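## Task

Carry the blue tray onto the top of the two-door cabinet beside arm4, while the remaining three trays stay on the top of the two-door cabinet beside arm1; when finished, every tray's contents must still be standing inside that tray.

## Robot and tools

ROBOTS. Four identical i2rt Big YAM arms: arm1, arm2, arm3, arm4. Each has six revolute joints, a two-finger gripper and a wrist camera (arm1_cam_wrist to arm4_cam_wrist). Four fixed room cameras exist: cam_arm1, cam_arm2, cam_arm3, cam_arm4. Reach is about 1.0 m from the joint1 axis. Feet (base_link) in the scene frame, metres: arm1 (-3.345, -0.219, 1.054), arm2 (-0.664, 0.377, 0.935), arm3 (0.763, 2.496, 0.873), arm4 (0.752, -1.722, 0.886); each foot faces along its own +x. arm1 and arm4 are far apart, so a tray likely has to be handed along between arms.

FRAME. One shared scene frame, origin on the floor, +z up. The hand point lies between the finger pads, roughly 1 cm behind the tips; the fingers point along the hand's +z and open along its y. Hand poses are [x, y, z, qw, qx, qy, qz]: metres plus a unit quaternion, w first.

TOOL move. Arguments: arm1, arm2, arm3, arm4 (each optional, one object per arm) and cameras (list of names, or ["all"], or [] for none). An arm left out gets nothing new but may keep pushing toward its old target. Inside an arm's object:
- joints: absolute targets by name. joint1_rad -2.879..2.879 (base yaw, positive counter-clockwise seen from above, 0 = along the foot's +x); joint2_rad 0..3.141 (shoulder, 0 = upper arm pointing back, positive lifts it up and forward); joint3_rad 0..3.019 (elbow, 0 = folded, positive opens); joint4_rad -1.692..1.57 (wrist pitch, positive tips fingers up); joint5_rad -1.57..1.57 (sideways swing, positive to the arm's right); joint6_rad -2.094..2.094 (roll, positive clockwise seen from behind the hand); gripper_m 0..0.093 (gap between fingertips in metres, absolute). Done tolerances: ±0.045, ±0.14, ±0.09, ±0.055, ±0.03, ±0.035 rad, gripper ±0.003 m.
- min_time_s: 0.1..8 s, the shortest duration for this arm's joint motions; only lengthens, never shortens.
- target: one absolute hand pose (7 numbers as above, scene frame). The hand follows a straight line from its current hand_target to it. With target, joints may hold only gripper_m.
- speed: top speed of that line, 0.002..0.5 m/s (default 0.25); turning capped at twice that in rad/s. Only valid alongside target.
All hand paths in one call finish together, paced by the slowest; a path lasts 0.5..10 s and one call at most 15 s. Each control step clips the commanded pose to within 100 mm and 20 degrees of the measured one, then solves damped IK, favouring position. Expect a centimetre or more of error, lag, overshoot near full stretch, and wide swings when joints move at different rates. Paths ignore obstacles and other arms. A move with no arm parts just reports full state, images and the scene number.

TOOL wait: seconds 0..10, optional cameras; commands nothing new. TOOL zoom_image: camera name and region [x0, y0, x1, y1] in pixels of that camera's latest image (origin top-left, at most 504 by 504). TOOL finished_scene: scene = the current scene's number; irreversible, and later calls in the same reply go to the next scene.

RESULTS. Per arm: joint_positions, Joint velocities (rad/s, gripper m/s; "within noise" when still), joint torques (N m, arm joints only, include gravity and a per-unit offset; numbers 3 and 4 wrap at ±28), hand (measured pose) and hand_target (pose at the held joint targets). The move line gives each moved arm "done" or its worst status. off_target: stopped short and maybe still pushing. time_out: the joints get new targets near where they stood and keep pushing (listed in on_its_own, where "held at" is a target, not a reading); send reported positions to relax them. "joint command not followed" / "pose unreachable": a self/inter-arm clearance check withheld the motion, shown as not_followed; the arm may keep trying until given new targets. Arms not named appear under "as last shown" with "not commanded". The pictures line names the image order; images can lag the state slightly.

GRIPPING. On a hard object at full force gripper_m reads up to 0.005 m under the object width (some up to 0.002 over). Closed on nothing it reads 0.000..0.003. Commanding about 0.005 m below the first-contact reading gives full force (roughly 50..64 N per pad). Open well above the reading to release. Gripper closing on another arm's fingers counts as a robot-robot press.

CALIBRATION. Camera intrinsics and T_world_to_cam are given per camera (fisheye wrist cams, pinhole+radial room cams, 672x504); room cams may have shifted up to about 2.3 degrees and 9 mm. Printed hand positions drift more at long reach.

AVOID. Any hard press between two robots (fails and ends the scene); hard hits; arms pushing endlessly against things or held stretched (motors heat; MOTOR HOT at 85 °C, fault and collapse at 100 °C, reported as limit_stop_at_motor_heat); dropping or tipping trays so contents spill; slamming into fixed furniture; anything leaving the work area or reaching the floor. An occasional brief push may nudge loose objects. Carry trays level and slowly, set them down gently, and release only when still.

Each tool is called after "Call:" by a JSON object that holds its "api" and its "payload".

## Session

Call:
{"api": "move", "payload": {}}

Call:
{"api": "zoom_image", "payload": {"camera": "cam_arm1", "region": [260, 40, 560, 360]}}

Call:
{"api": "zoom_image", "payload": {"camera": "arm1_cam_wrist", "region": [80, 70, 400, 310]}}

Scene clock: 0.00 s.
Joint torques (N m): no reading
Motor temperatures (°C): arm1=[29 28 33 27 27 30 27] | arm2=[32 31 32 30 28 28 27] | arm3=[30 31 34 27 26 30 28] | arm4=[30 28 38 28 26 27 28]
Heat: arm1: hottest joint3_rad 33 °C; arm2: hottest joint1_rad 32 °C; arm3: hottest joint3_rad 34 °C; arm4: hottest joint3_rad 38 °C.
Joint velocities: within noise
arm1.joint_positions: joint1_rad=-0.617 joint2_rad=+0.645 joint3_rad=+1.418 joint4_rad=-1.620 joint5_rad=+0.016 joint6_rad=-0.727 gripper_m=+0.09396
arm1.joint_status: not commanded
arm1.hand: x=-3.5122 y=-0.1110 z=+1.5474 quat_wxyz=(+0.214, -0.932, -0.082, +0.281) (m; scene frame)
arm1.hand_target: x=-3.5117 y=-0.1113 z=+1.5578 quat_wxyz=(+0.221, -0.927, -0.081, +0.291) (m; scene frame)
arm1.hand_status: not commanded
arm2.joint_positions: joint1_rad=-0.739 joint2_rad=+0.622 joint3_rad=+1.415 joint4_rad=-1.193 joint5_rad=+0.010 joint6_rad=+0.602 gripper_m=+0.09396
arm2.joint_status: not commanded
arm2.hand: x=-0.8363 y=+0.5624 z=+1.5157 quat_wxyz=(-0.073, +0.628, -0.550, -0.545) (m; scene frame)
arm2.hand_target: x=-0.8342 y=+0.5599 z=+1.5251 quat_wxyz=(-0.074, +0.624, -0.547, -0.554) (m; scene frame)
arm2.hand_status: not commanded
arm3.joint_positions: joint1_rad=+0.571 joint2_rad=+0.631 joint3_rad=+1.447 joint4_rad=-1.461 joint5_rad=+0.147 joint6_rad=+0.795 gripper_m=+0.09396
arm3.joint_status: not commanded
arm3.hand: x=+0.8909 y=+2.6771 z=+1.4095 quat_wxyz=(-0.314, +0.093, -0.890, -0.316) (m; scene frame)
arm3.hand_target: x=+0.8898 y=+2.6751 z=+1.4178 quat_wxyz=(-0.319, +0.092, -0.886, -0.324) (m; scene frame)
arm3.hand_status: not commanded
arm4.joint_positions: joint1_rad=-0.559 joint2_rad=+0.633 joint3_rad=+1.377 joint4_rad=-1.198 joint5_rad=-0.205 joint6_rad=-0.427 gripper_m=+0.09396
arm4.joint_status: not commanded
arm4.hand: x=+0.9030 y=-1.9335 z=+1.4466 quat_wxyz=(-0.443, -0.221, -0.816, +0.299) (m; scene frame)
arm4.hand_target: x=+0.9016 y=-1.9308 z=+1.4602 quat_wxyz=(-0.451, -0.218, -0.809, +0.308) (m; scene frame)
arm4.hand_status: not commanded
pictures: arm1_cam_wrist, arm2_cam_wrist, arm3_cam_wrist, arm4_cam_wrist, cam_arm1, cam_arm2, cam_arm3, cam_arm4
camera_calibration:
arm1_cam_wrist: T_world_to_cam=[[-0.0310339, 0.886579, 0.461535, -0.725966], [0.998828, 0.01035, 0.0472802, 3.44106], [0.0371407, 0.462461, -0.885861, 1.67786], [0, 0, 0, 1]] pos_world=[-3.52188, -0.167936, 1.65872]
arm2_cam_wrist: T_world_to_cam=[[0.767232, 0.381877, -0.515292, 1.20903], [0.180221, -0.899416, -0.39821, 1.26613], [-0.615529, 0.212653, -0.758883, 0.642422], [0, 0, 0, 1]] pos_world=[-0.760358, 0.540462, 1.61471]
arm3_cam_wrist: T_world_to_cam=[[0.372037, -0.778315, -0.505781, 2.46512], [-0.926193, -0.347245, -0.146925, 1.96378], [-0.0612756, 0.523112, -0.850058, -0.024529], [0, 0, 0, 1]] pos_world=[0.900218, 2.61338, 1.51449]
arm4_cam_wrist: T_world_to_cam=[[-0.627704, -0.720783, 0.29404, -1.25156], [-0.764018, 0.498024, -0.410181, 2.24507], [0.149212, -0.482124, -0.863303, 0.308724], [0, 0, 0, 1]] pos_world=[0.883597, -1.87136, 1.55541]

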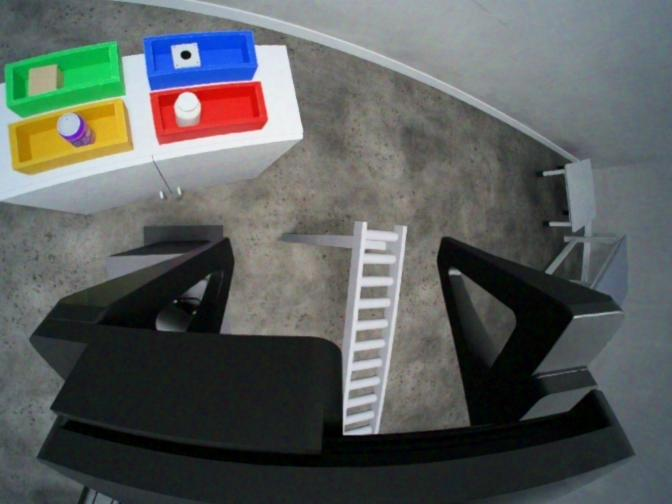

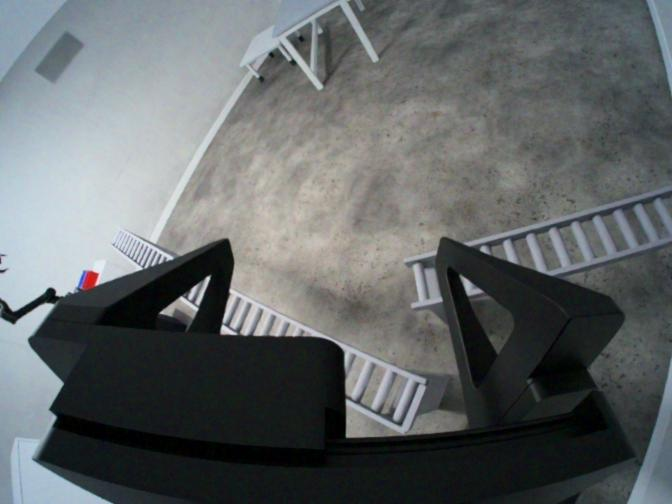

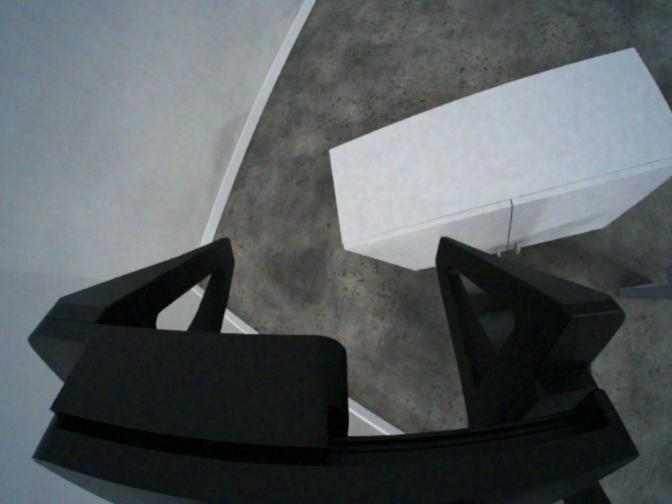

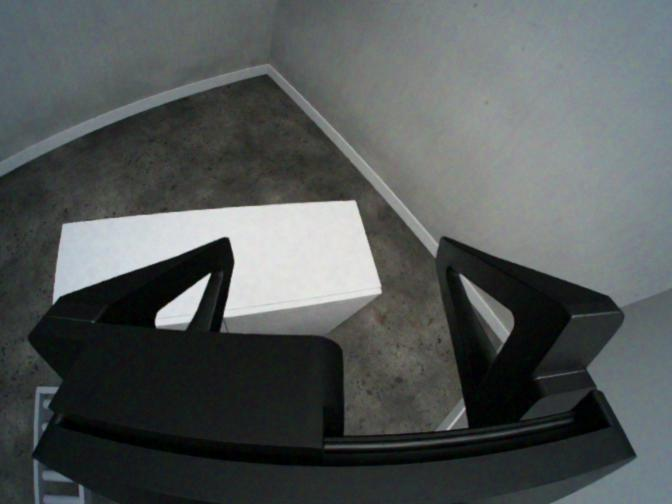

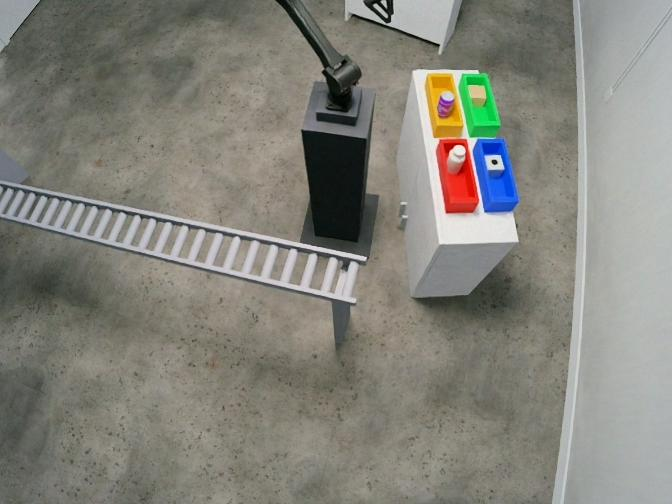

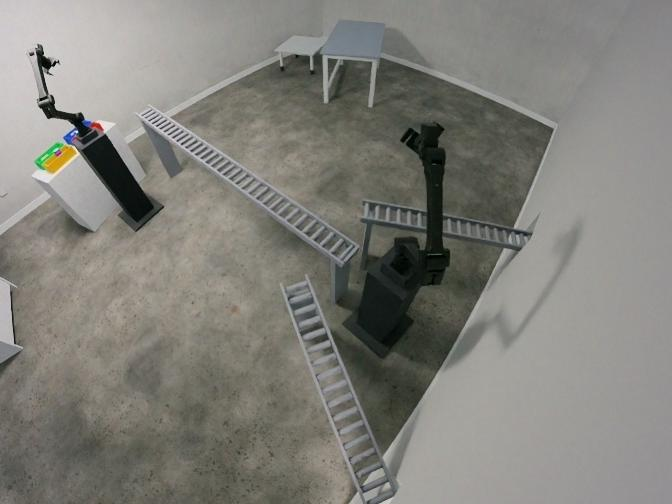

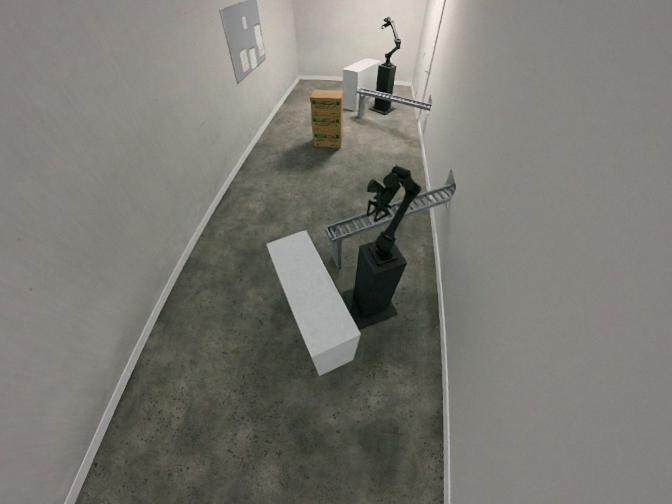

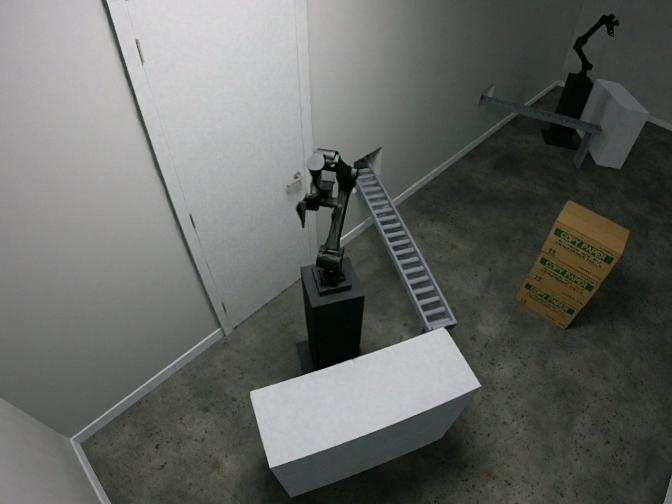

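Scaled by 1.575 from the camera's 672x504 image, which has a finer 960x720 frame.

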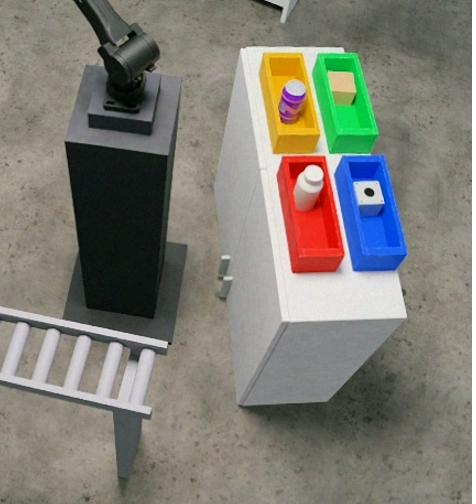

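Scaled by 1.575 from the camera's 672x504 image, which has a finer 960x720 frame.

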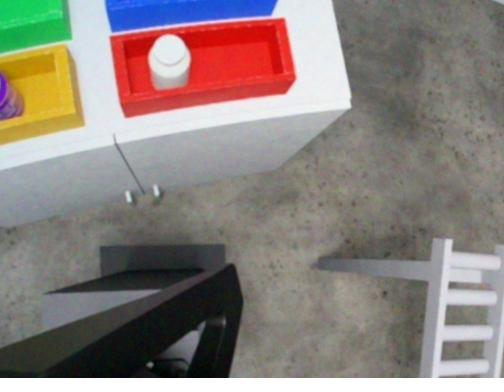

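Call:
{"api": "move", "payload": {"arm1": {"target":[-4.05,-0.15,1.06,0,0.793,-0.609,0],"speed":0.35,"joints":{"gripper_m":0.06}}, "arm2": {"target":[-1.13,0.45,1.12,0,1,0,0],"speed":0.35}, "cameras": ["arm1_cam_wrist","cam_arm1"]}}

Call:
{"api": "zoom_image", "payload": {"camera": "cam_arm1", "region": [400, 90, 540, 230]}}

Scene clock: 16.27 s.
Joint torques (N m): arm1=[-0.67 -22.53 12.49 0.16 -0.13 0.18] | arm2=[-0.09 -11.63 15.28 -0.14 -0.16 -0.14] | arm3=[0.5 2.08 8.39 1.92 0.1 -0.01] | arm4=[1.03 1.49 9.65 2.17 -0.13 -0.08]
Motor temperatures (°C): arm1=[29 28 35 27 27 30 27] | arm2=[32 31 36 30 28 28 27] | arm3=[30 31 35 27 26 30 28] | arm4=[30 28 41 28 26 27 28]
Heat: arm1: hottest joint3_rad 35 °C; arm2: hottest joint3_rad 36 °C; arm3: hottest joint3_rad 35 °C; arm4: hottest joint3_rad 41 °C.
move: arm1 off_target; arm2 off_target
Joint velocities: within noise
arm1.joint_positions: joint1_rad=-0.161 joint2_rad=+2.346 joint3_rad=+2.047 joint4_rad=-1.306 joint5_rad=+0.008 joint6_rad=+1.198 gripper_m=+0.06007
arm1.joint_status: all done
arm1.hand: x=-4.0339 y=-0.1558 z=+1.0472 quat_wxyz=(+0.010, -0.800, +0.600, -0.014) (m; scene frame)
arm1.hand_target: x=-4.0490 y=-0.1500 z=+1.0604 quat_wxyz=(+0.000, -0.793, +0.609, +0.000) (m; scene frame)
arm1.hand_status: off_target (0.021 m and 2.4 deg from the pose sent, 0.727 m and 92.8 deg at the start)
arm2.joint_positions: joint1_rad=-0.068 joint2_rad=+1.552 joint3_rad=+1.334 joint4_rad=-1.363 joint5_rad=-0.003 joint6_rad=-0.147 gripper_m=+0.09397
arm2.joint_status: not commanded
arm2.hand: x=-1.1126 y=+0.4518 z=+1.1104 quat_wxyz=(+0.001, +1.000, -0.010, +0.010) (m; scene frame)
arm2.hand_target: x=-1.1293 y=+0.4500 z=+1.1200 quat_wxyz=(+0.000, +1.000, +0.000, +0.000) (m; scene frame)
arm2.hand_status: off_target (0.020 m and 1.7 deg from the pose sent, 0.505 m and 102.2 deg at the start)
arm3, arm4: as last shown
arm4.hand: x=+0.9029 y=-1.9335 z=+1.4466 quat_wxyz=(-0.443, -0.222, -0.816, +0.299) (m; scene frame)
pictures: arm1_cam_wrist, cam_arm1
camera_calibration:
arm1_cam_wrist: T_world_to_cam=[[0.955883, 0.289503, 0.0497595, 3.84767], [0.203767, -0.775507, 0.597552, 0.0803518], [0.211582, -0.56105, -0.800285, 1.72953], [0, 0, 0, 1]] pos_world=[-4.06023, -0.0812461, 1.14465]

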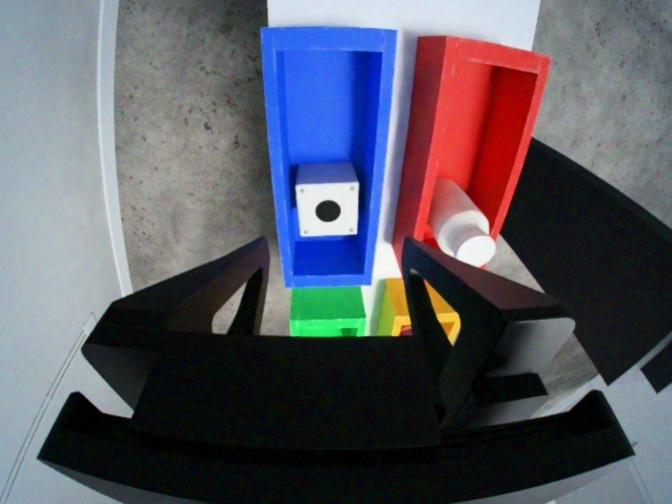

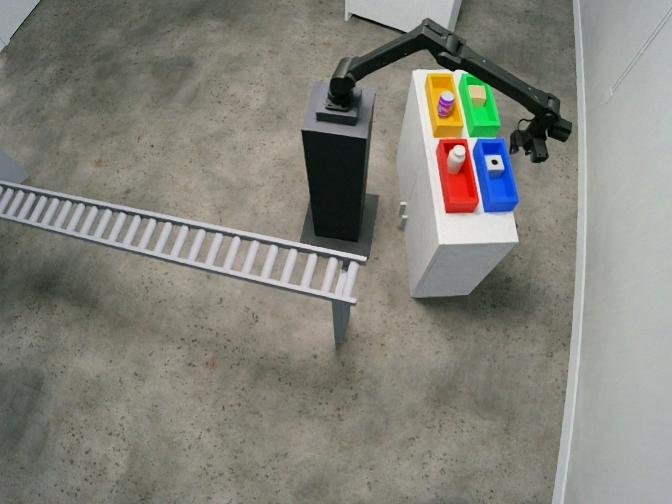

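Scaled by 3.600 from the camera's 672x504 image, which has a finer 960x720 frame.

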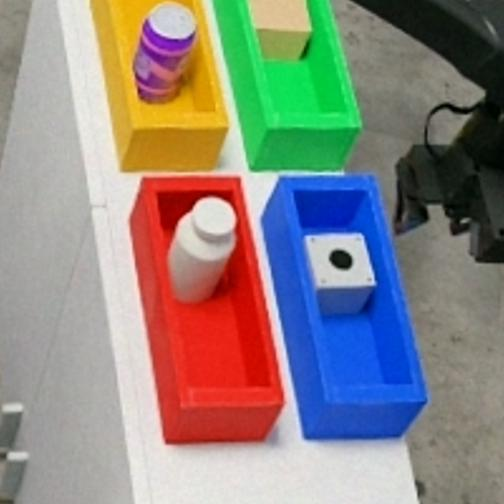

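Call:
{"api": "move", "payload": {"arm1": {"target":[-4.083,-0.175,0.95,0,0.7955,-0.606,0],"speed":0.2}, "cameras": ["arm1_cam_wrist"]}}

Call:
{"api": "move", "payload": {"arm1": {"target":[-4.083,-0.175,0.90,0,0.7955,-0.606,0],"speed":0.15}, "cameras": ["arm1_cam_wrist","cam_arm1"]}}

Call:
{"api": "zoom_image", "payload": {"camera": "cam_arm1", "region": [400, 90, 540, 230]}}

Scene clock: 29.97 s.
Joint torques (N m): arm1=[0.09 -24.94 12.04 0.39 -0.1 0.17] | arm2=[-0.09 -11.63 15.25 -0.13 -0.16 -0.15] | arm3=[0.38 2.02 8.39 1.96 0.11 -0.01] | arm4=[0.44 1.55 9.68 1.94 -0.09 -0.08]
Motor temperatures (°C): arm1=[29 30 36 27 27 30 27] | arm2=[32 32 38 30 28 28 26] | arm3=[30 31 35 27 26 30 28] | arm4=[30 28 42 29 26 27 28]
Heat: arm1: hottest joint3_rad 36 °C; arm2: hottest joint3_rad 38 °C; arm3: hottest joint3_rad 35 °C; arm4: hottest joint3_rad 42 °C.
move: arm1 off_target
Joint velocities: within noise
arm1.joint_positions: joint1_rad=-0.133 joint2_rad=+2.582 joint3_rad=+2.183 joint4_rad=-1.222 joint5_rad=+0.007 joint6_rad=+1.228 gripper_m=+0.06007
arm1.joint_status: not commanded
arm1.hand: x=-4.0619 y=-0.1745 z=+0.9324 quat_wxyz=(+0.015, -0.799, +0.600, -0.020) (m; scene frame)
arm1.hand_target: x=-4.0818 y=-0.1750 z=+0.9507 quat_wxyz=(-0.001, -0.795, +0.606, +0.000) (m; scene frame)
arm1.hand_status: off_target (0.027 m and 3.0 deg from the pose sent, 0.111 m and 2.2 deg at the start)
arm2, arm3, arm4: as last shown
pictures: arm1_cam_wrist
camera_calibration:
arm1_cam_wrist: T_world_to_cam=[[0.955469, 0.288124, 0.0637459, 3.87065], [0.193645, -0.775197, 0.601308, 0.0955335], [0.222667, -0.562187, -0.79647, 1.6744], [0, 0, 0, 1]] pos_world=[-4.08962, -0.0998449, 1.02942]

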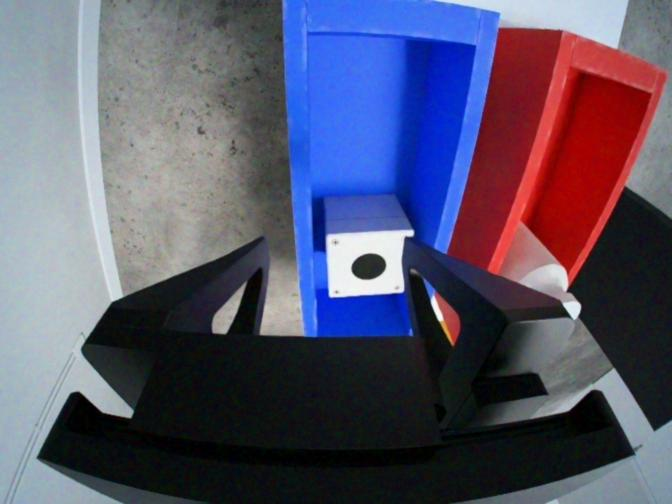

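Scene clock: 31.23 s.
Joint torques (N m): arm1=[-0.03 -25.35 11.6 0.7 -0.11 0.18] | arm2=[-0.09 -11.63 15.25 -0.14 -0.16 -0.15] | arm3=[0.38 2.08 8.39 1.92 0.1 -0.01] | arm4=[1.32 1.26 9.74 2 -0.08 -0.07]
Motor temperatures (°C): arm1=[29 30 37 27 27 30 27] | arm2=[32 32 38 30 28 28 26] | arm3=[30 31 35 27 26 30 28] | arm4=[30 28 43 29 26 27 28]
Heat: arm1: hottest joint3_rad 37 °C; arm2: hottest joint3_rad 38 °C; arm3: hottest joint3_rad 35 °C; arm4: hottest joint3_rad 43 °C.
move: arm1 off_target
Joint velocities: within noise
arm1.joint_positions: joint1_rad=-0.133 joint2_rad=+2.657 joint3_rad=+2.190 joint4_rad=-1.165 joint5_rad=+0.007 joint6_rad=+1.228 gripper_m=+0.06007
arm1.joint_status: not commanded
arm1.hand: x=-4.0581 y=-0.1750 z=+0.8816 quat_wxyz=(+0.018, -0.799, +0.600, -0.025) (m; scene frame)
arm1.hand_target: x=-4.0816 y=-0.1750 z=+0.9008 quat_wxyz=(+0.000, -0.795, +0.606, +0.000) (m; scene frame)
arm1.hand_status: off_target (0.031 m and 3.6 deg from the pose sent, 0.039 m and 3.0 deg at the start)
arm2, arm3, arm4: as last shown
pictures: arm1_cam_wrist, cam_arm1
camera_calibration:
arm1_cam_wrist: T_world_to_cam=[[0.954676, 0.288261, 0.0741569, 3.85803], [0.187034, -0.774789, 0.603921, 0.0959617], [0.231543, -0.562679, -0.793587, 1.66618], [0, 0, 0, 1]] pos_world=[-4.08691, -0.100246, 0.978209]

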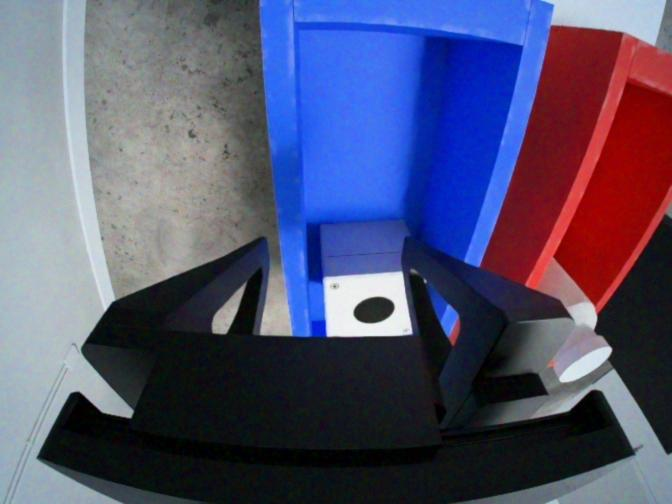

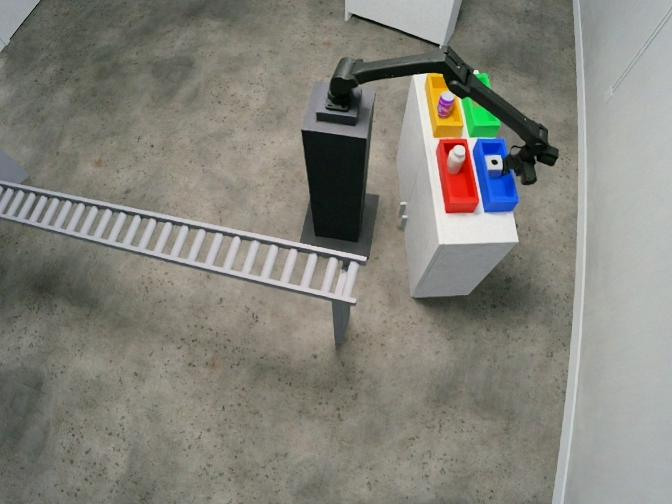

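Scaled by 3.600 from the camera's 672x504 image, which has a finer 960x720 frame.

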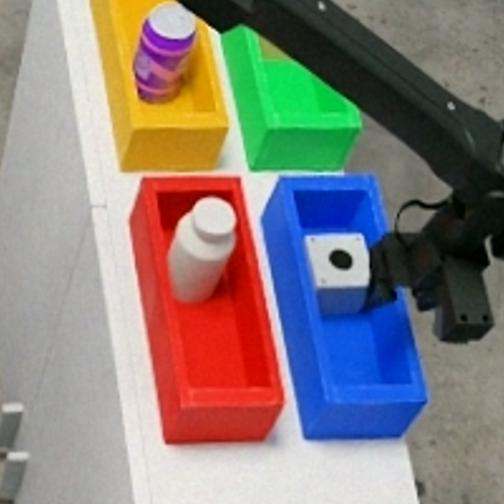

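Call:
{"api": "move", "payload": {"arm1": {"target":[-4.106,-0.151,0.905,0.012,0.7955,-0.606,-0.016],"speed":0.15}, "cameras": ["arm1_cam_wrist"]}}

Call:
{"api": "move", "payload": {"arm1": {"target":[-4.106,-0.151,0.872,0.012,0.7955,-0.606,-0.016],"speed":0.1}, "cameras": ["arm1_cam_wrist","cam_arm1"]}}

Call:
{"api": "zoom_image", "payload": {"camera": "cam_arm1", "region": [400, 90, 540, 230]}}

Scene clock: 42.03 s.
Joint torques (N m): arm1=[-0.15 -24.88 12.16 0.23 -0.14 -0.15] | arm2=[-0.09 -11.52 15.27 -0.14 -0.16 -0.15] | arm3=[0.44 2.08 8.42 1.96 0.1 -0.02] | arm4=[1.38 1.2 9.77 2.07 -0.1 -0.07]
Motor temperatures (°C): arm1=[29 31 39 27 27 30 27] | arm2=[32 32 40 30 28 28 26] | arm3=[30 31 36 27 26 30 28] | arm4=[30 28 44 29 26 27 28]
Heat: arm1: hottest joint3_rad 39 °C; arm2: hottest joint3_rad 40 °C; arm3: hottest joint3_rad 36 °C; arm4: hottest joint3_rad 44 °C.
move: arm1 off_target
Joint velocities: within noise
arm1.joint_positions: joint1_rad=-0.161 joint2_rad=+2.698 joint3_rad=+2.305 joint4_rad=-1.174 joint5_rad=+0.006 joint6_rad=+1.226 gripper_m=+0.06007
arm1.joint_status: not commanded
arm1.hand: x=-4.0886 y=-0.1528 z=+0.8913 quat_wxyz=(-0.001, -0.792, +0.611, +0.001) (m; scene frame)
arm1.hand_target: x=-4.1050 y=-0.1511 z=+0.9053 quat_wxyz=(-0.012, -0.795, +0.606, +0.017) (m; scene frame)
arm1.hand_status: off_target (0.022 m and 2.2 deg from the pose sent, 0.058 m and 5.8 deg at the start)
arm2, arm3, arm4: as last shown
pictures: arm1_cam_wrist
camera_calibration:
arm1_cam_wrist: T_world_to_cam=[[0.964645, 0.263196, 0.0137099, 3.97076], [0.204933, -0.781781, 0.588915, 0.198421], [0.165718, -0.565284, -0.808079, 1.43673], [0, 0, 0, 1]] pos_world=[-4.10913, -0.0778089, 0.989697]

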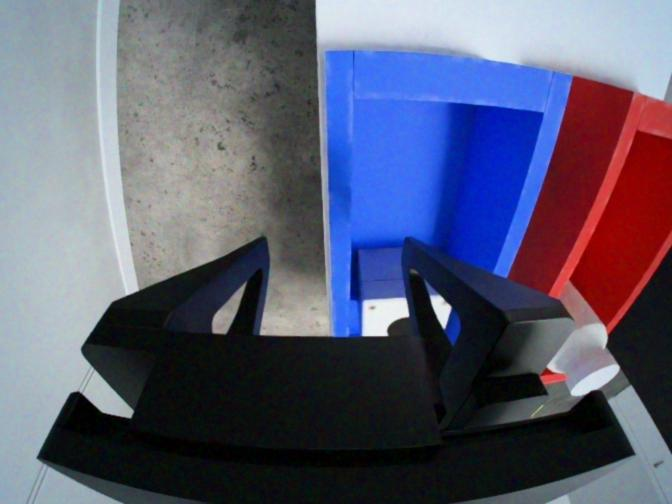

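Scene clock: 43.27 s.
Joint torques (N m): arm1=[-0.26 -25.58 11.92 0.8 -0.13 -0.15] | arm2=[-0.03 -11.69 15.25 -0.14 -0.16 -0.15] | arm3=[0.44 2.14 8.43 1.98 0.1 -0.02] | arm4=[0.67 1.32 9.87 2.03 -0.09 -0.07]
Motor temperatures (°C): arm1=[29 31 39 27 27 30 27] | arm2=[32 32 40 30 28 28 26] | arm3=[30 31 36 27 26 30 28] | arm4=[30 28 44 29 26 27 28]
Heat: arm1: hottest joint3_rad 39 °C; arm2: hottest joint3_rad 40 °C; arm3: hottest joint3_rad 36 °C; arm4: hottest joint3_rad 44 °C.
move: arm1 off_target
Joint velocities: within noise
arm1.joint_positions: joint1_rad=-0.161 joint2_rad=+2.756 joint3_rad=+2.324 joint4_rad=-1.156 joint5_rad=+0.006 joint6_rad=+1.226 gripper_m=+0.06007
arm1.joint_status: not commanded
arm1.hand: x=-4.0828 y=-0.1535 z=+0.8562 quat_wxyz=(+0.005, -0.792, +0.611, -0.007) (m; scene frame)
arm1.hand_target: x=-4.1048 y=-0.1511 z=+0.8731 quat_wxyz=(-0.012, -0.795, +0.606, +0.017) (m; scene frame)
arm1.hand_status: off_target (0.028 m and 3.4 deg from the pose sent, 0.026 m and 2.2 deg at the start)
arm2, arm3, arm4: as last shown
pictures: arm1_cam_wrist, cam_arm1
camera_calibration:
arm1_cam_wrist: T_world_to_cam=[[0.964149, 0.263347, 0.0326495, 3.9477], [0.193117, -0.78071, 0.594304, 0.164682], [0.181998, -0.566692, -0.803577, 1.46947], [0, 0, 0, 1]] pos_world=[-4.10541, -0.0783103, 0.954068]

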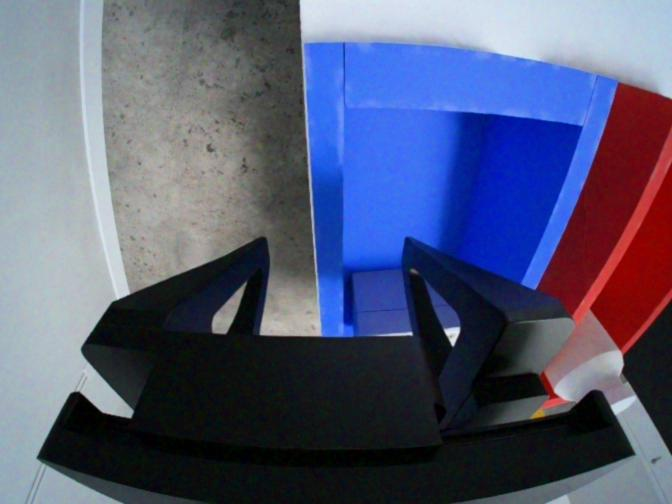

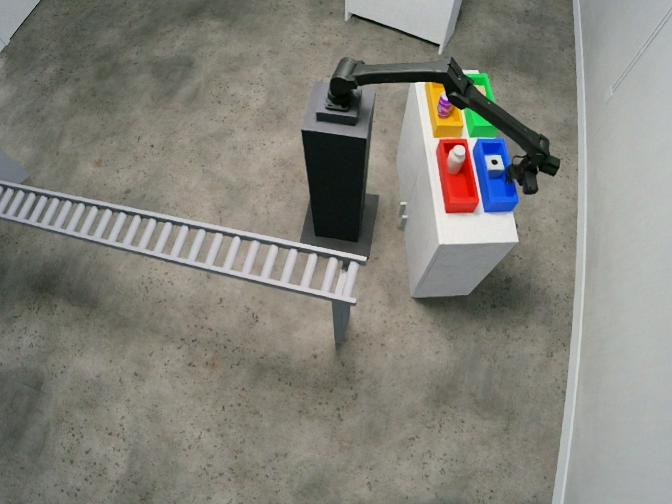

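Scaled by 3.600 from the camera's 672x504 image, which has a finer 960x720 frame.

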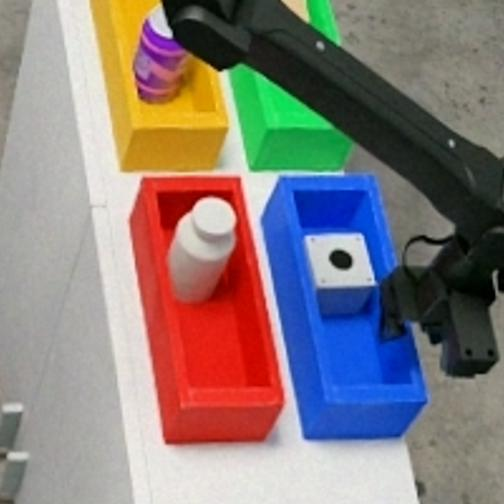

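Call:
{"api": "move", "payload": {"arm1": {"target":[-4.107,-0.151,0.857,0.016,0.7955,-0.606,-0.021],"speed":0.1,"joints":{"gripper_m":0.04}}, "cameras": ["arm1_cam_wrist"]}}

Call:
{"api": "move", "payload": {"arm1": {"joints":{"gripper_m":0.0}}, "cameras": ["arm1_cam_wrist"]}}

Scene clock: 50.80 s.
Joint torques (N m): arm1=[-0.26 -25.17 11.69 0.85 -0.14 -0.15] | arm2=[-0.03 -11.63 15.25 -0.13 -0.16 -0.15] | arm3=[0.38 2.2 8.44 1.95 0.11 -0.01] | arm4=[0.21 1.03 9.59 2.17 -0.04 -0.03]
Motor temperatures (°C): arm1=[29 33 40 27 27 30 27] | arm2=[32 32 42 30 28 28 26] | arm3=[30 31 36 27 26 30 28] | arm4=[30 28 44 29 26 27 28]
Heat: arm1: hottest joint3_rad 40 °C; arm2: hottest joint3_rad 42 °C; arm3: hottest joint3_rad 36 °C; arm4: hottest joint3_rad 44 °C.
move: arm1 off_target
Joint velocities: within noise
arm1.joint_positions: joint1_rad=-0.161 joint2_rad=+2.768 joint3_rad=+2.324 joint4_rad=-1.121 joint5_rad=+0.005 joint6_rad=+1.226 gripper_m=+0.04008
arm1.joint_status: all done
arm1.hand: x=-4.0874 y=-0.1534 z=+0.8474 quat_wxyz=(-0.002, -0.792, +0.611, +0.002) (m; scene frame)
arm1.hand_target: x=-4.1060 y=-0.1511 z=+0.8577 quat_wxyz=(-0.016, -0.795, +0.606, +0.022) (m; scene frame)
arm1.hand_status: off_target (0.022 m and 2.8 deg from the pose sent, 0.024 m and 4.1 deg at the start)
arm2, arm3, arm4: as last shown
pictures: arm1_cam_wrist
camera_calibration:
arm1_cam_wrist: T_world_to_cam=[[0.964568, 0.263597, 0.0111621, 3.97225], [0.206651, -0.781138, 0.589168, 0.230599], [0.164022, -0.565986, -0.807934, 1.39355], [0, 0, 0, 1]] pos_world=[-4.10773, -0.0782101, 0.945699]

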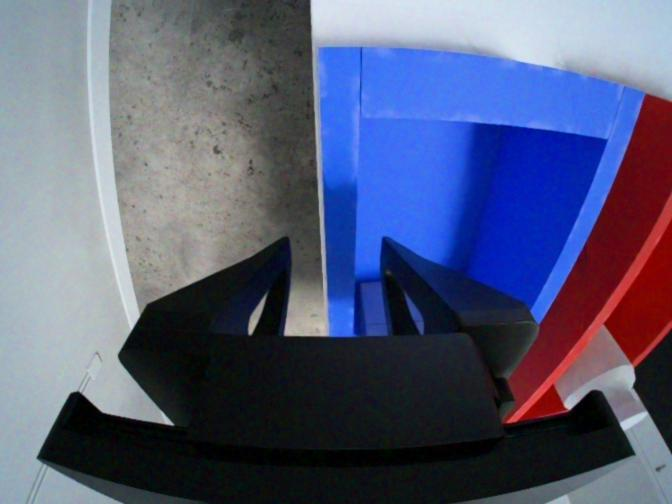

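Scene clock: 51.47 s.
Joint torques (N m): arm1=[-0.32 -25 11.69 0.73 -0.04 -0.1] | arm2=[-0.03 -11.69 15.27 -0.12 -0.16 -0.14] | arm3=[0.56 2.2 8.39 1.96 0.11 -0.01] | arm4=[0.56 0.62 9.66 1.99 -0.15 -0.12]
Motor temperatures (°C): arm1=[29 33 40 27 27 30 27] | arm2=[32 32 42 30 28 28 26] | arm3=[30 31 36 27 26 30 28] | arm4=[30 28 44 29 26 27 28]
Heat: arm1: hottest joint3_rad 40 °C; arm2: hottest joint3_rad 42 °C; arm3: hottest joint3_rad 36 °C; arm4: hottest joint3_rad 44 °C.
move: arm1 off_target
Joint velocities: within noise
arm1.joint_positions: joint1_rad=-0.161 joint2_rad=+2.768 joint3_rad=+2.324 joint4_rad=-1.117 joint5_rad=+0.002 joint6_rad=+1.221 gripper_m=+0.01059
arm1.joint_status: gripper_m off_target (ended at +0.01062, target +0.00000)
arm1.hand: x=-4.0883 y=-0.1538 z=+0.8474 quat_wxyz=(-0.004, -0.793, +0.609, +0.003) (m; scene frame)
arm1.hand_target: x=-4.1060 y=-0.1512 z=+0.8577 quat_wxyz=(-0.016, -0.795, +0.606, +0.022) (m; scene frame)
arm1.hand_status: not commanded
arm2, arm3, arm4: as last shown
pictures: arm1_cam_wrist
camera_calibration:
arm1_cam_wrist: T_world_to_cam=[[0.963313, 0.2683, 0.0066377, 3.97279], [0.212826, -0.778739, 0.590144, 0.255202], [0.163504, -0.567081, -0.807271, 1.39071], [0, 0, 0, 1]] pos_world=[-4.10874, -0.0785182, 0.945701]

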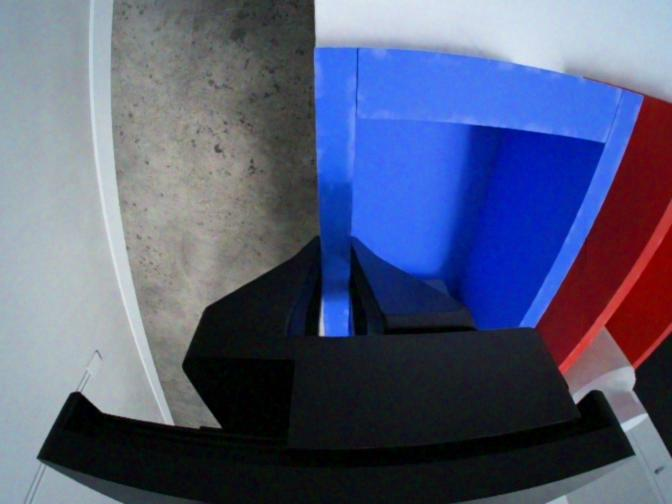

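Call:
{"api": "move", "payload": {"arm1": {"target":[-4.125,-0.146,0.935,0.03,0.795,-0.606,-0.04],"speed":0.1}, "cameras": ["arm1_cam_wrist","cam_arm1"]}}

Call:
{"api": "zoom_image", "payload": {"camera": "cam_arm1", "region": [400, 90, 540, 230]}}

Scene clock: 58.70 s.
Joint torques (N m): arm1=[-0.56 -31.68 12 -0.13 -0.16 -0.14] | arm2=[-0.03 -11.58 15.25 -0.16 -0.16 -0.15] | arm3=[0.38 1.96 8.4 1.91 0.1 -0.02] | arm4=[0.62 1.26 9.54 2.11 -0.11 -0.07]
Motor temperatures (°C): arm1=[29 33 41 27 27 30 27] | arm2=[32 33 43 30 28 28 26] | arm3=[30 31 36 27 26 30 28] | arm4=[30 28 45 29 26 27 28]
Heat: arm1: hottest joint3_rad 41 °C; arm2: hottest joint3_rad 43 °C; arm3: hottest joint3_rad 36 °C; arm4: hottest joint3_rad 45 °C.
move: arm1 off_target
Joint velocities: within noise
arm1.joint_positions: joint1_rad=-0.161 joint2_rad=+2.741 joint3_rad=+2.324 joint4_rad=-1.151 joint5_rad=+0.001 joint6_rad=+1.221 gripper_m=+0.01059
arm1.joint_status: not commanded
arm1.hand: x=-4.0889 y=-0.1537 z=+0.8672 quat_wxyz=(-0.002, -0.794, +0.609, +0.000) (m; scene frame)
arm1.hand_target: x=-4.1219 y=-0.1463 z=+0.9349 quat_wxyz=(-0.030, -0.794, +0.605, +0.041) (m; scene frame)
arm1.hand_status: off_target (0.077 m and 5.6 deg from the pose sent, 0.095 m and 5.2 deg at the start)
arm2: as last shown
arm3.joint_positions: joint1_rad=+0.571 joint2_rad=+0.631 joint3_rad=+1.447 joint4_rad=-1.461 joint5_rad=+0.147 joint6_rad=+0.795 gripper_m=+0.09396
arm3.joint_status: not commanded
arm3.hand: x=+0.8909 y=+2.6771 z=+1.4095 quat_wxyz=(-0.314, +0.093, -0.890, -0.316) (m; scene frame)
arm3.hand_target: x=+0.8898 y=+2.6751 z=+1.4178 quat_wxyz=(-0.319, +0.092, -0.886, -0.324) (m; scene frame)
arm3.hand_status: not commanded
arm4.joint_positions: joint1_rad=-0.559 joint2_rad=+0.633 joint3_rad=+1.377 joint4_rad=-1.198 joint5_rad=-0.205 joint6_rad=-0.427 gripper_m=+0.09396
arm4.joint_status: not commanded
arm4.hand: x=+0.9029 y=-1.9335 z=+1.4466 quat_wxyz=(-0.443, -0.222, -0.816, +0.299) (m; scene frame)
arm4.hand_target: x=+0.9016 y=-1.9308 z=+1.4602 quat_wxyz=(-0.451, -0.218, -0.809, +0.308) (m; scene frame)
arm4.hand_status: not commanded
pictures: arm1_cam_wrist, cam_arm1
camera_calibration:
arm1_cam_wrist: T_world_to_cam=[[0.963226, 0.2684, 0.0125382, 3.96771], [0.20913, -0.778183, 0.592196, 0.226923], [0.168703, -0.567796, -0.805696, 1.42662], [0, 0, 0, 1]] pos_world=[-4.10993, -0.078319, 0.965292]

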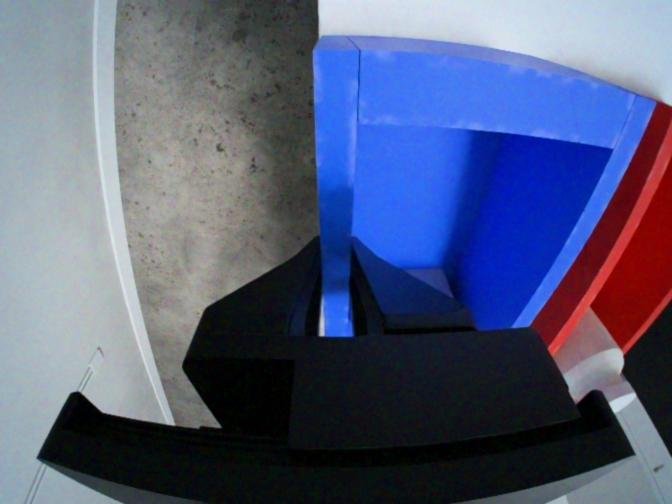

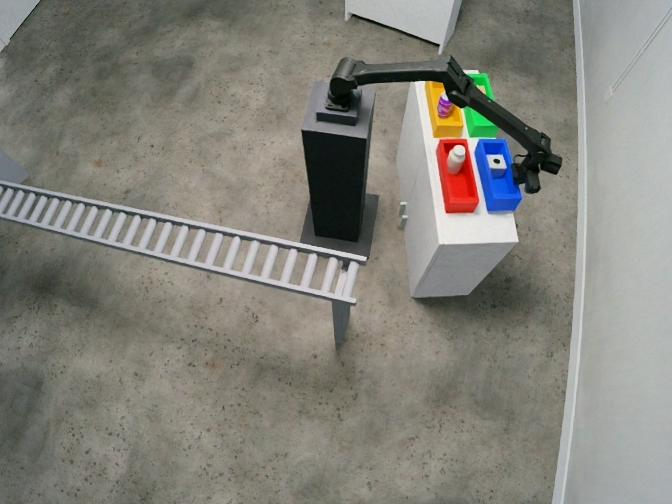

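Scaled by 3.600 from the camera's 672x504 image, which has a finer 960x720 frame.

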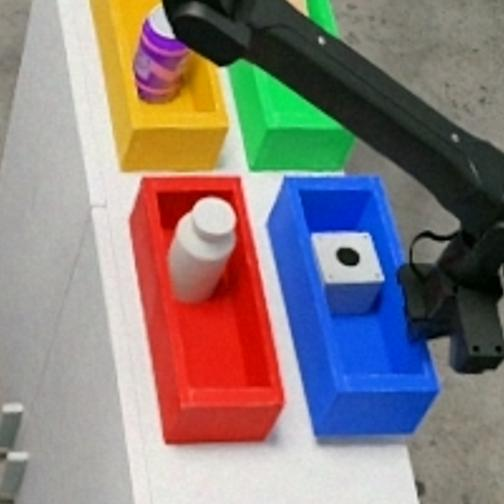

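Call:
{"api": "move", "payload": {"arm1": {"target":[-4.125,-0.146,1.06,0.03,0.795,-0.606,-0.04],"speed":0.12}}}

Call:
{"api": "move", "payload": {"arm1": {"target":[-4.0,-0.15,1.20,0.03,0.795,-0.606,-0.04],"speed":0.2}, "cameras": ["arm1_cam_wrist","cam_arm1"]}}

Scene clock: 64.87 s.
Joint torques (N m): arm1=[-0.56 -31.15 14.72 -0.09 -0.08 -0.13] | arm2=[-0.03 -11.58 15.25 -0.14 -0.16 -0.15] | arm3=[0.5 2.02 8.4 1.96 0.1 -0.03] | arm4=[1.26 1.26 9.63 2.09 -0.03 -0.07]
Motor temperatures (°C): arm1=[29 33 42 27 27 30 28] | arm2=[32 33 43 30 28 28 26] | arm3=[30 31 36 27 26 30 28] | arm4=[30 28 45 29 26 27 28]
Heat: arm1: hottest joint3_rad 42 °C; arm2: hottest joint3_rad 43 °C; arm3: hottest joint3_rad 36 °C; arm4: hottest joint3_rad 45 °C.
move: arm1 off_target
Joint velocities: within noise
arm1.joint_positions: joint1_rad=-0.161 joint2_rad=+2.604 joint3_rad=+2.373 joint4_rad=-1.357 joint5_rad=+0.000 joint6_rad=+1.221 gripper_m=+0.01059
arm1.joint_status: not commanded
arm1.hand: x=-4.0913 y=-0.1529 z=+0.9849 quat_wxyz=(+0.002, -0.793, +0.609, -0.009) (m; scene frame)
arm1.hand_target: x=-4.1198 y=-0.1466 z=+1.0601 quat_wxyz=(-0.030, -0.794, +0.605, +0.041) (m; scene frame)
arm1.hand_status: off_target (0.083 m and 6.7 deg from the pose sent, 0.196 m and 5.6 deg at the start; pose on its path clipped on 31 of 64 steps)
arm2.joint_positions: joint1_rad=-0.068 joint2_rad=+1.552 joint3_rad=+1.334 joint4_rad=-1.363 joint5_rad=-0.003 joint6_rad=-0.147 gripper_m=+0.09397
arm2.joint_status: not commanded
arm2.hand: x=-1.1126 y=+0.4518 z=+1.1104 quat_wxyz=(+0.001, +1.000, -0.010, +0.010) (m; scene frame)
arm2.hand_target: x=-1.1293 y=+0.4500 z=+1.1200 quat_wxyz=(+0.000, +1.000, +0.000, +0.000) (m; scene frame)
arm2.hand_status: not commanded
arm3, arm4: as last shown
pictures: none

Scene clock: 66.70 s.
Joint torques (N m): arm1=[-0.56 -25.64 9.43 0.08 -0.15 -0.16] | arm2=[-0.09 -11.69 15.27 -0.14 -0.17 -0.15] | arm3=[0.38 2.08 8.39 1.89 0.1 -0.01] | arm4=[0.73 1.26 9.36 2.06 -0.08 -0.14]
Motor temperatures (°C): arm1=[29 33 41 27 27 30 28] | arm2=[32 33 44 30 28 28 26] | arm3=[30 31 36 27 26 30 28] | arm4=[30 28 45 29 26 27 28]
Heat: arm1: hottest joint3_rad 41 °C; arm2: hottest joint3_rad 44 °C; arm3: hottest joint3_rad 36 °C; arm4: hottest joint3_rad 45 °C.
move: arm1 off_target
Joint velocities: within noise
arm1.joint_positions: joint1_rad=-0.169 joint2_rad=+2.095 joint3_rad=+1.910 joint4_rad=-1.338 joint5_rad=+0.000 joint6_rad=+1.214 gripper_m=+0.01059
arm1.joint_status: not commanded
arm1.hand: x=-3.9992 y=-0.1544 z=+1.1608 quat_wxyz=(-0.015, -0.793, +0.609, +0.019) (m; scene frame)
arm1.hand_target: x=-3.9995 y=-0.1503 z=+1.1991 quat_wxyz=(-0.030, -0.794, +0.605, +0.040) (m; scene frame)
arm1.hand_status: off_target (0.039 m and 3.0 deg from the pose sent, 0.234 m and 6.7 deg at the start; pose on its path clipped on 14 of 55 steps)
arm2, arm3, arm4: as last shown
pictures: arm1_cam_wrist, cam_arm1
camera_calibration:
arm1_cam_wrist: T_world_to_cam=[[0.963303, 0.266737, -0.0299863, 3.92724], [0.234091, -0.780192, 0.580087, 0.147267], [0.131336, -0.565819, -0.814002, 1.50813], [0, 0, 0, 1]] pos_world=[-4.01566, -0.0793147, 1.25996]

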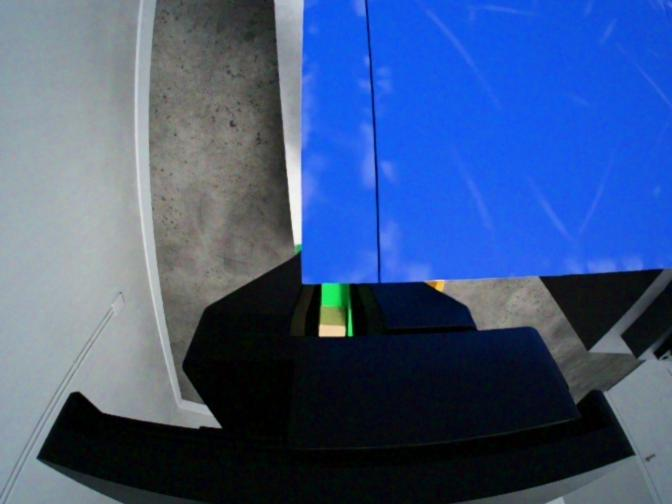

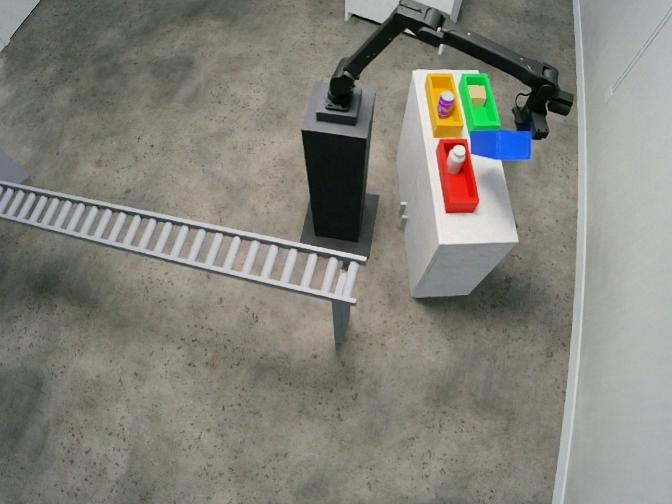

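Call:
{"api": "zoom_image", "payload": {"camera": "cam_arm1", "region": [400, 60, 600, 260]}}

Scaled by 2.520 from the camera's 672x504 image, which has a finer 960x720 frame.

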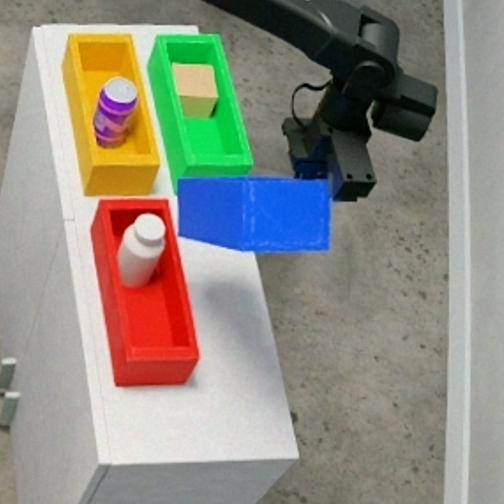

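Call:
{"api": "move", "payload": {"arm1": {"target":[-4.04,-0.327,1.18,0.02,0.795,-0.606,-0.028],"speed":0.15}, "cameras": ["arm1_cam_wrist","cam_arm1"]}}

Call:
{"api": "zoom_image", "payload": {"camera": "cam_arm1", "region": [400, 60, 600, 260]}}

Scene clock: 97.13 s.
Joint torques (N m): arm1=[-0.62 -24.94 14.79 -0.14 -0.06 0.19] | arm2=[-0.03 -11.63 15.25 -0.14 -0.16 -0.15] | arm3=[0.56 2.08 8.43 1.91 0.08 -0.01] | arm4=[1.49 1.26 9.77 2.11 -0.11 -0.07]
Motor temperatures (°C): arm1=[29 35 42 27 27 30 28] | arm2=[32 33 46 30 28 28 26] | arm3=[30 31 37 27 26 30 28] | arm4=[30 28 47 29 26 27 28]
Heat: arm1: hottest joint3_rad 42 °C; arm2: hottest joint3_rad 46 °C; arm3: hottest joint3_rad 37 °C; arm4: hottest joint3_rad 47 °C.
move: arm1 off_target
Joint velocities: within noise
arm1.joint_positions: joint1_rad=+0.091 joint2_rad=+2.236 joint3_rad=+2.073 joint4_rad=-1.427 joint5_rad=+0.020 joint6_rad=+1.447 gripper_m=+0.01059
arm1.joint_status: not commanded
arm1.hand: x=-4.0173 y=-0.3260 z=+1.1318 quat_wxyz=(+0.012, -0.801, +0.598, -0.001) (m; scene frame)
arm1.hand_target: x=-4.0366 y=-0.3265 z=+1.1803 quat_wxyz=(-0.021, -0.795, +0.606, +0.028) (m; scene frame)
arm1.hand_status: off_target (0.053 m and 5.1 deg from the pose sent, 0.178 m and 1.3 deg at the start)
arm2, arm3, arm4: as last shown
pictures: arm1_cam_wrist, cam_arm1
camera_calibration:
arm1_cam_wrist: T_world_to_cam=[[0.955421, 0.292961, 0.0366785, 3.8909], [0.218386, -0.784825, 0.579963, -0.029949], [0.198693, -0.546098, -0.813817, 1.66664], [0, 0, 0, 1]] pos_world=[-4.04205, -0.253239, 1.23099]

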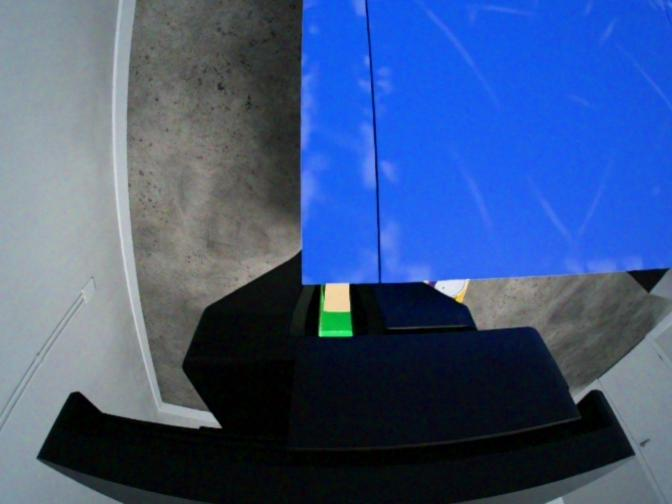

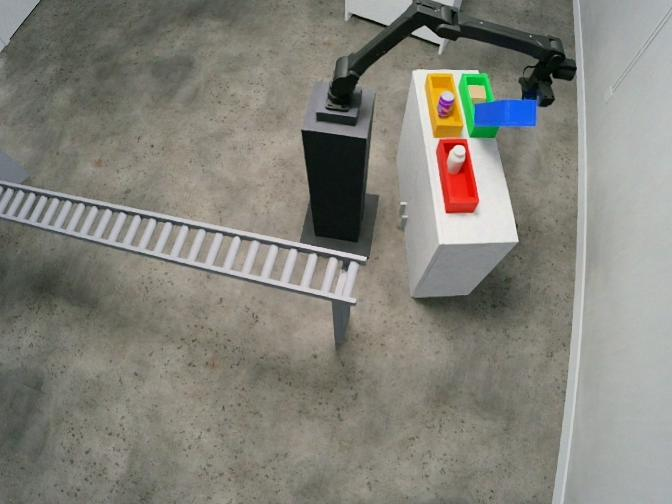

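Scaled by 2.520 from the camera's 672x504 image, which has a finer 960x720 frame.

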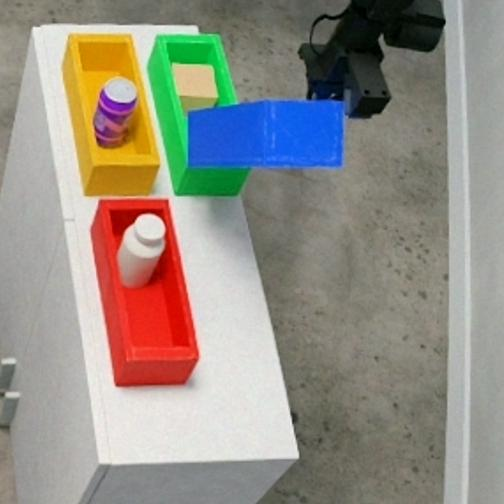

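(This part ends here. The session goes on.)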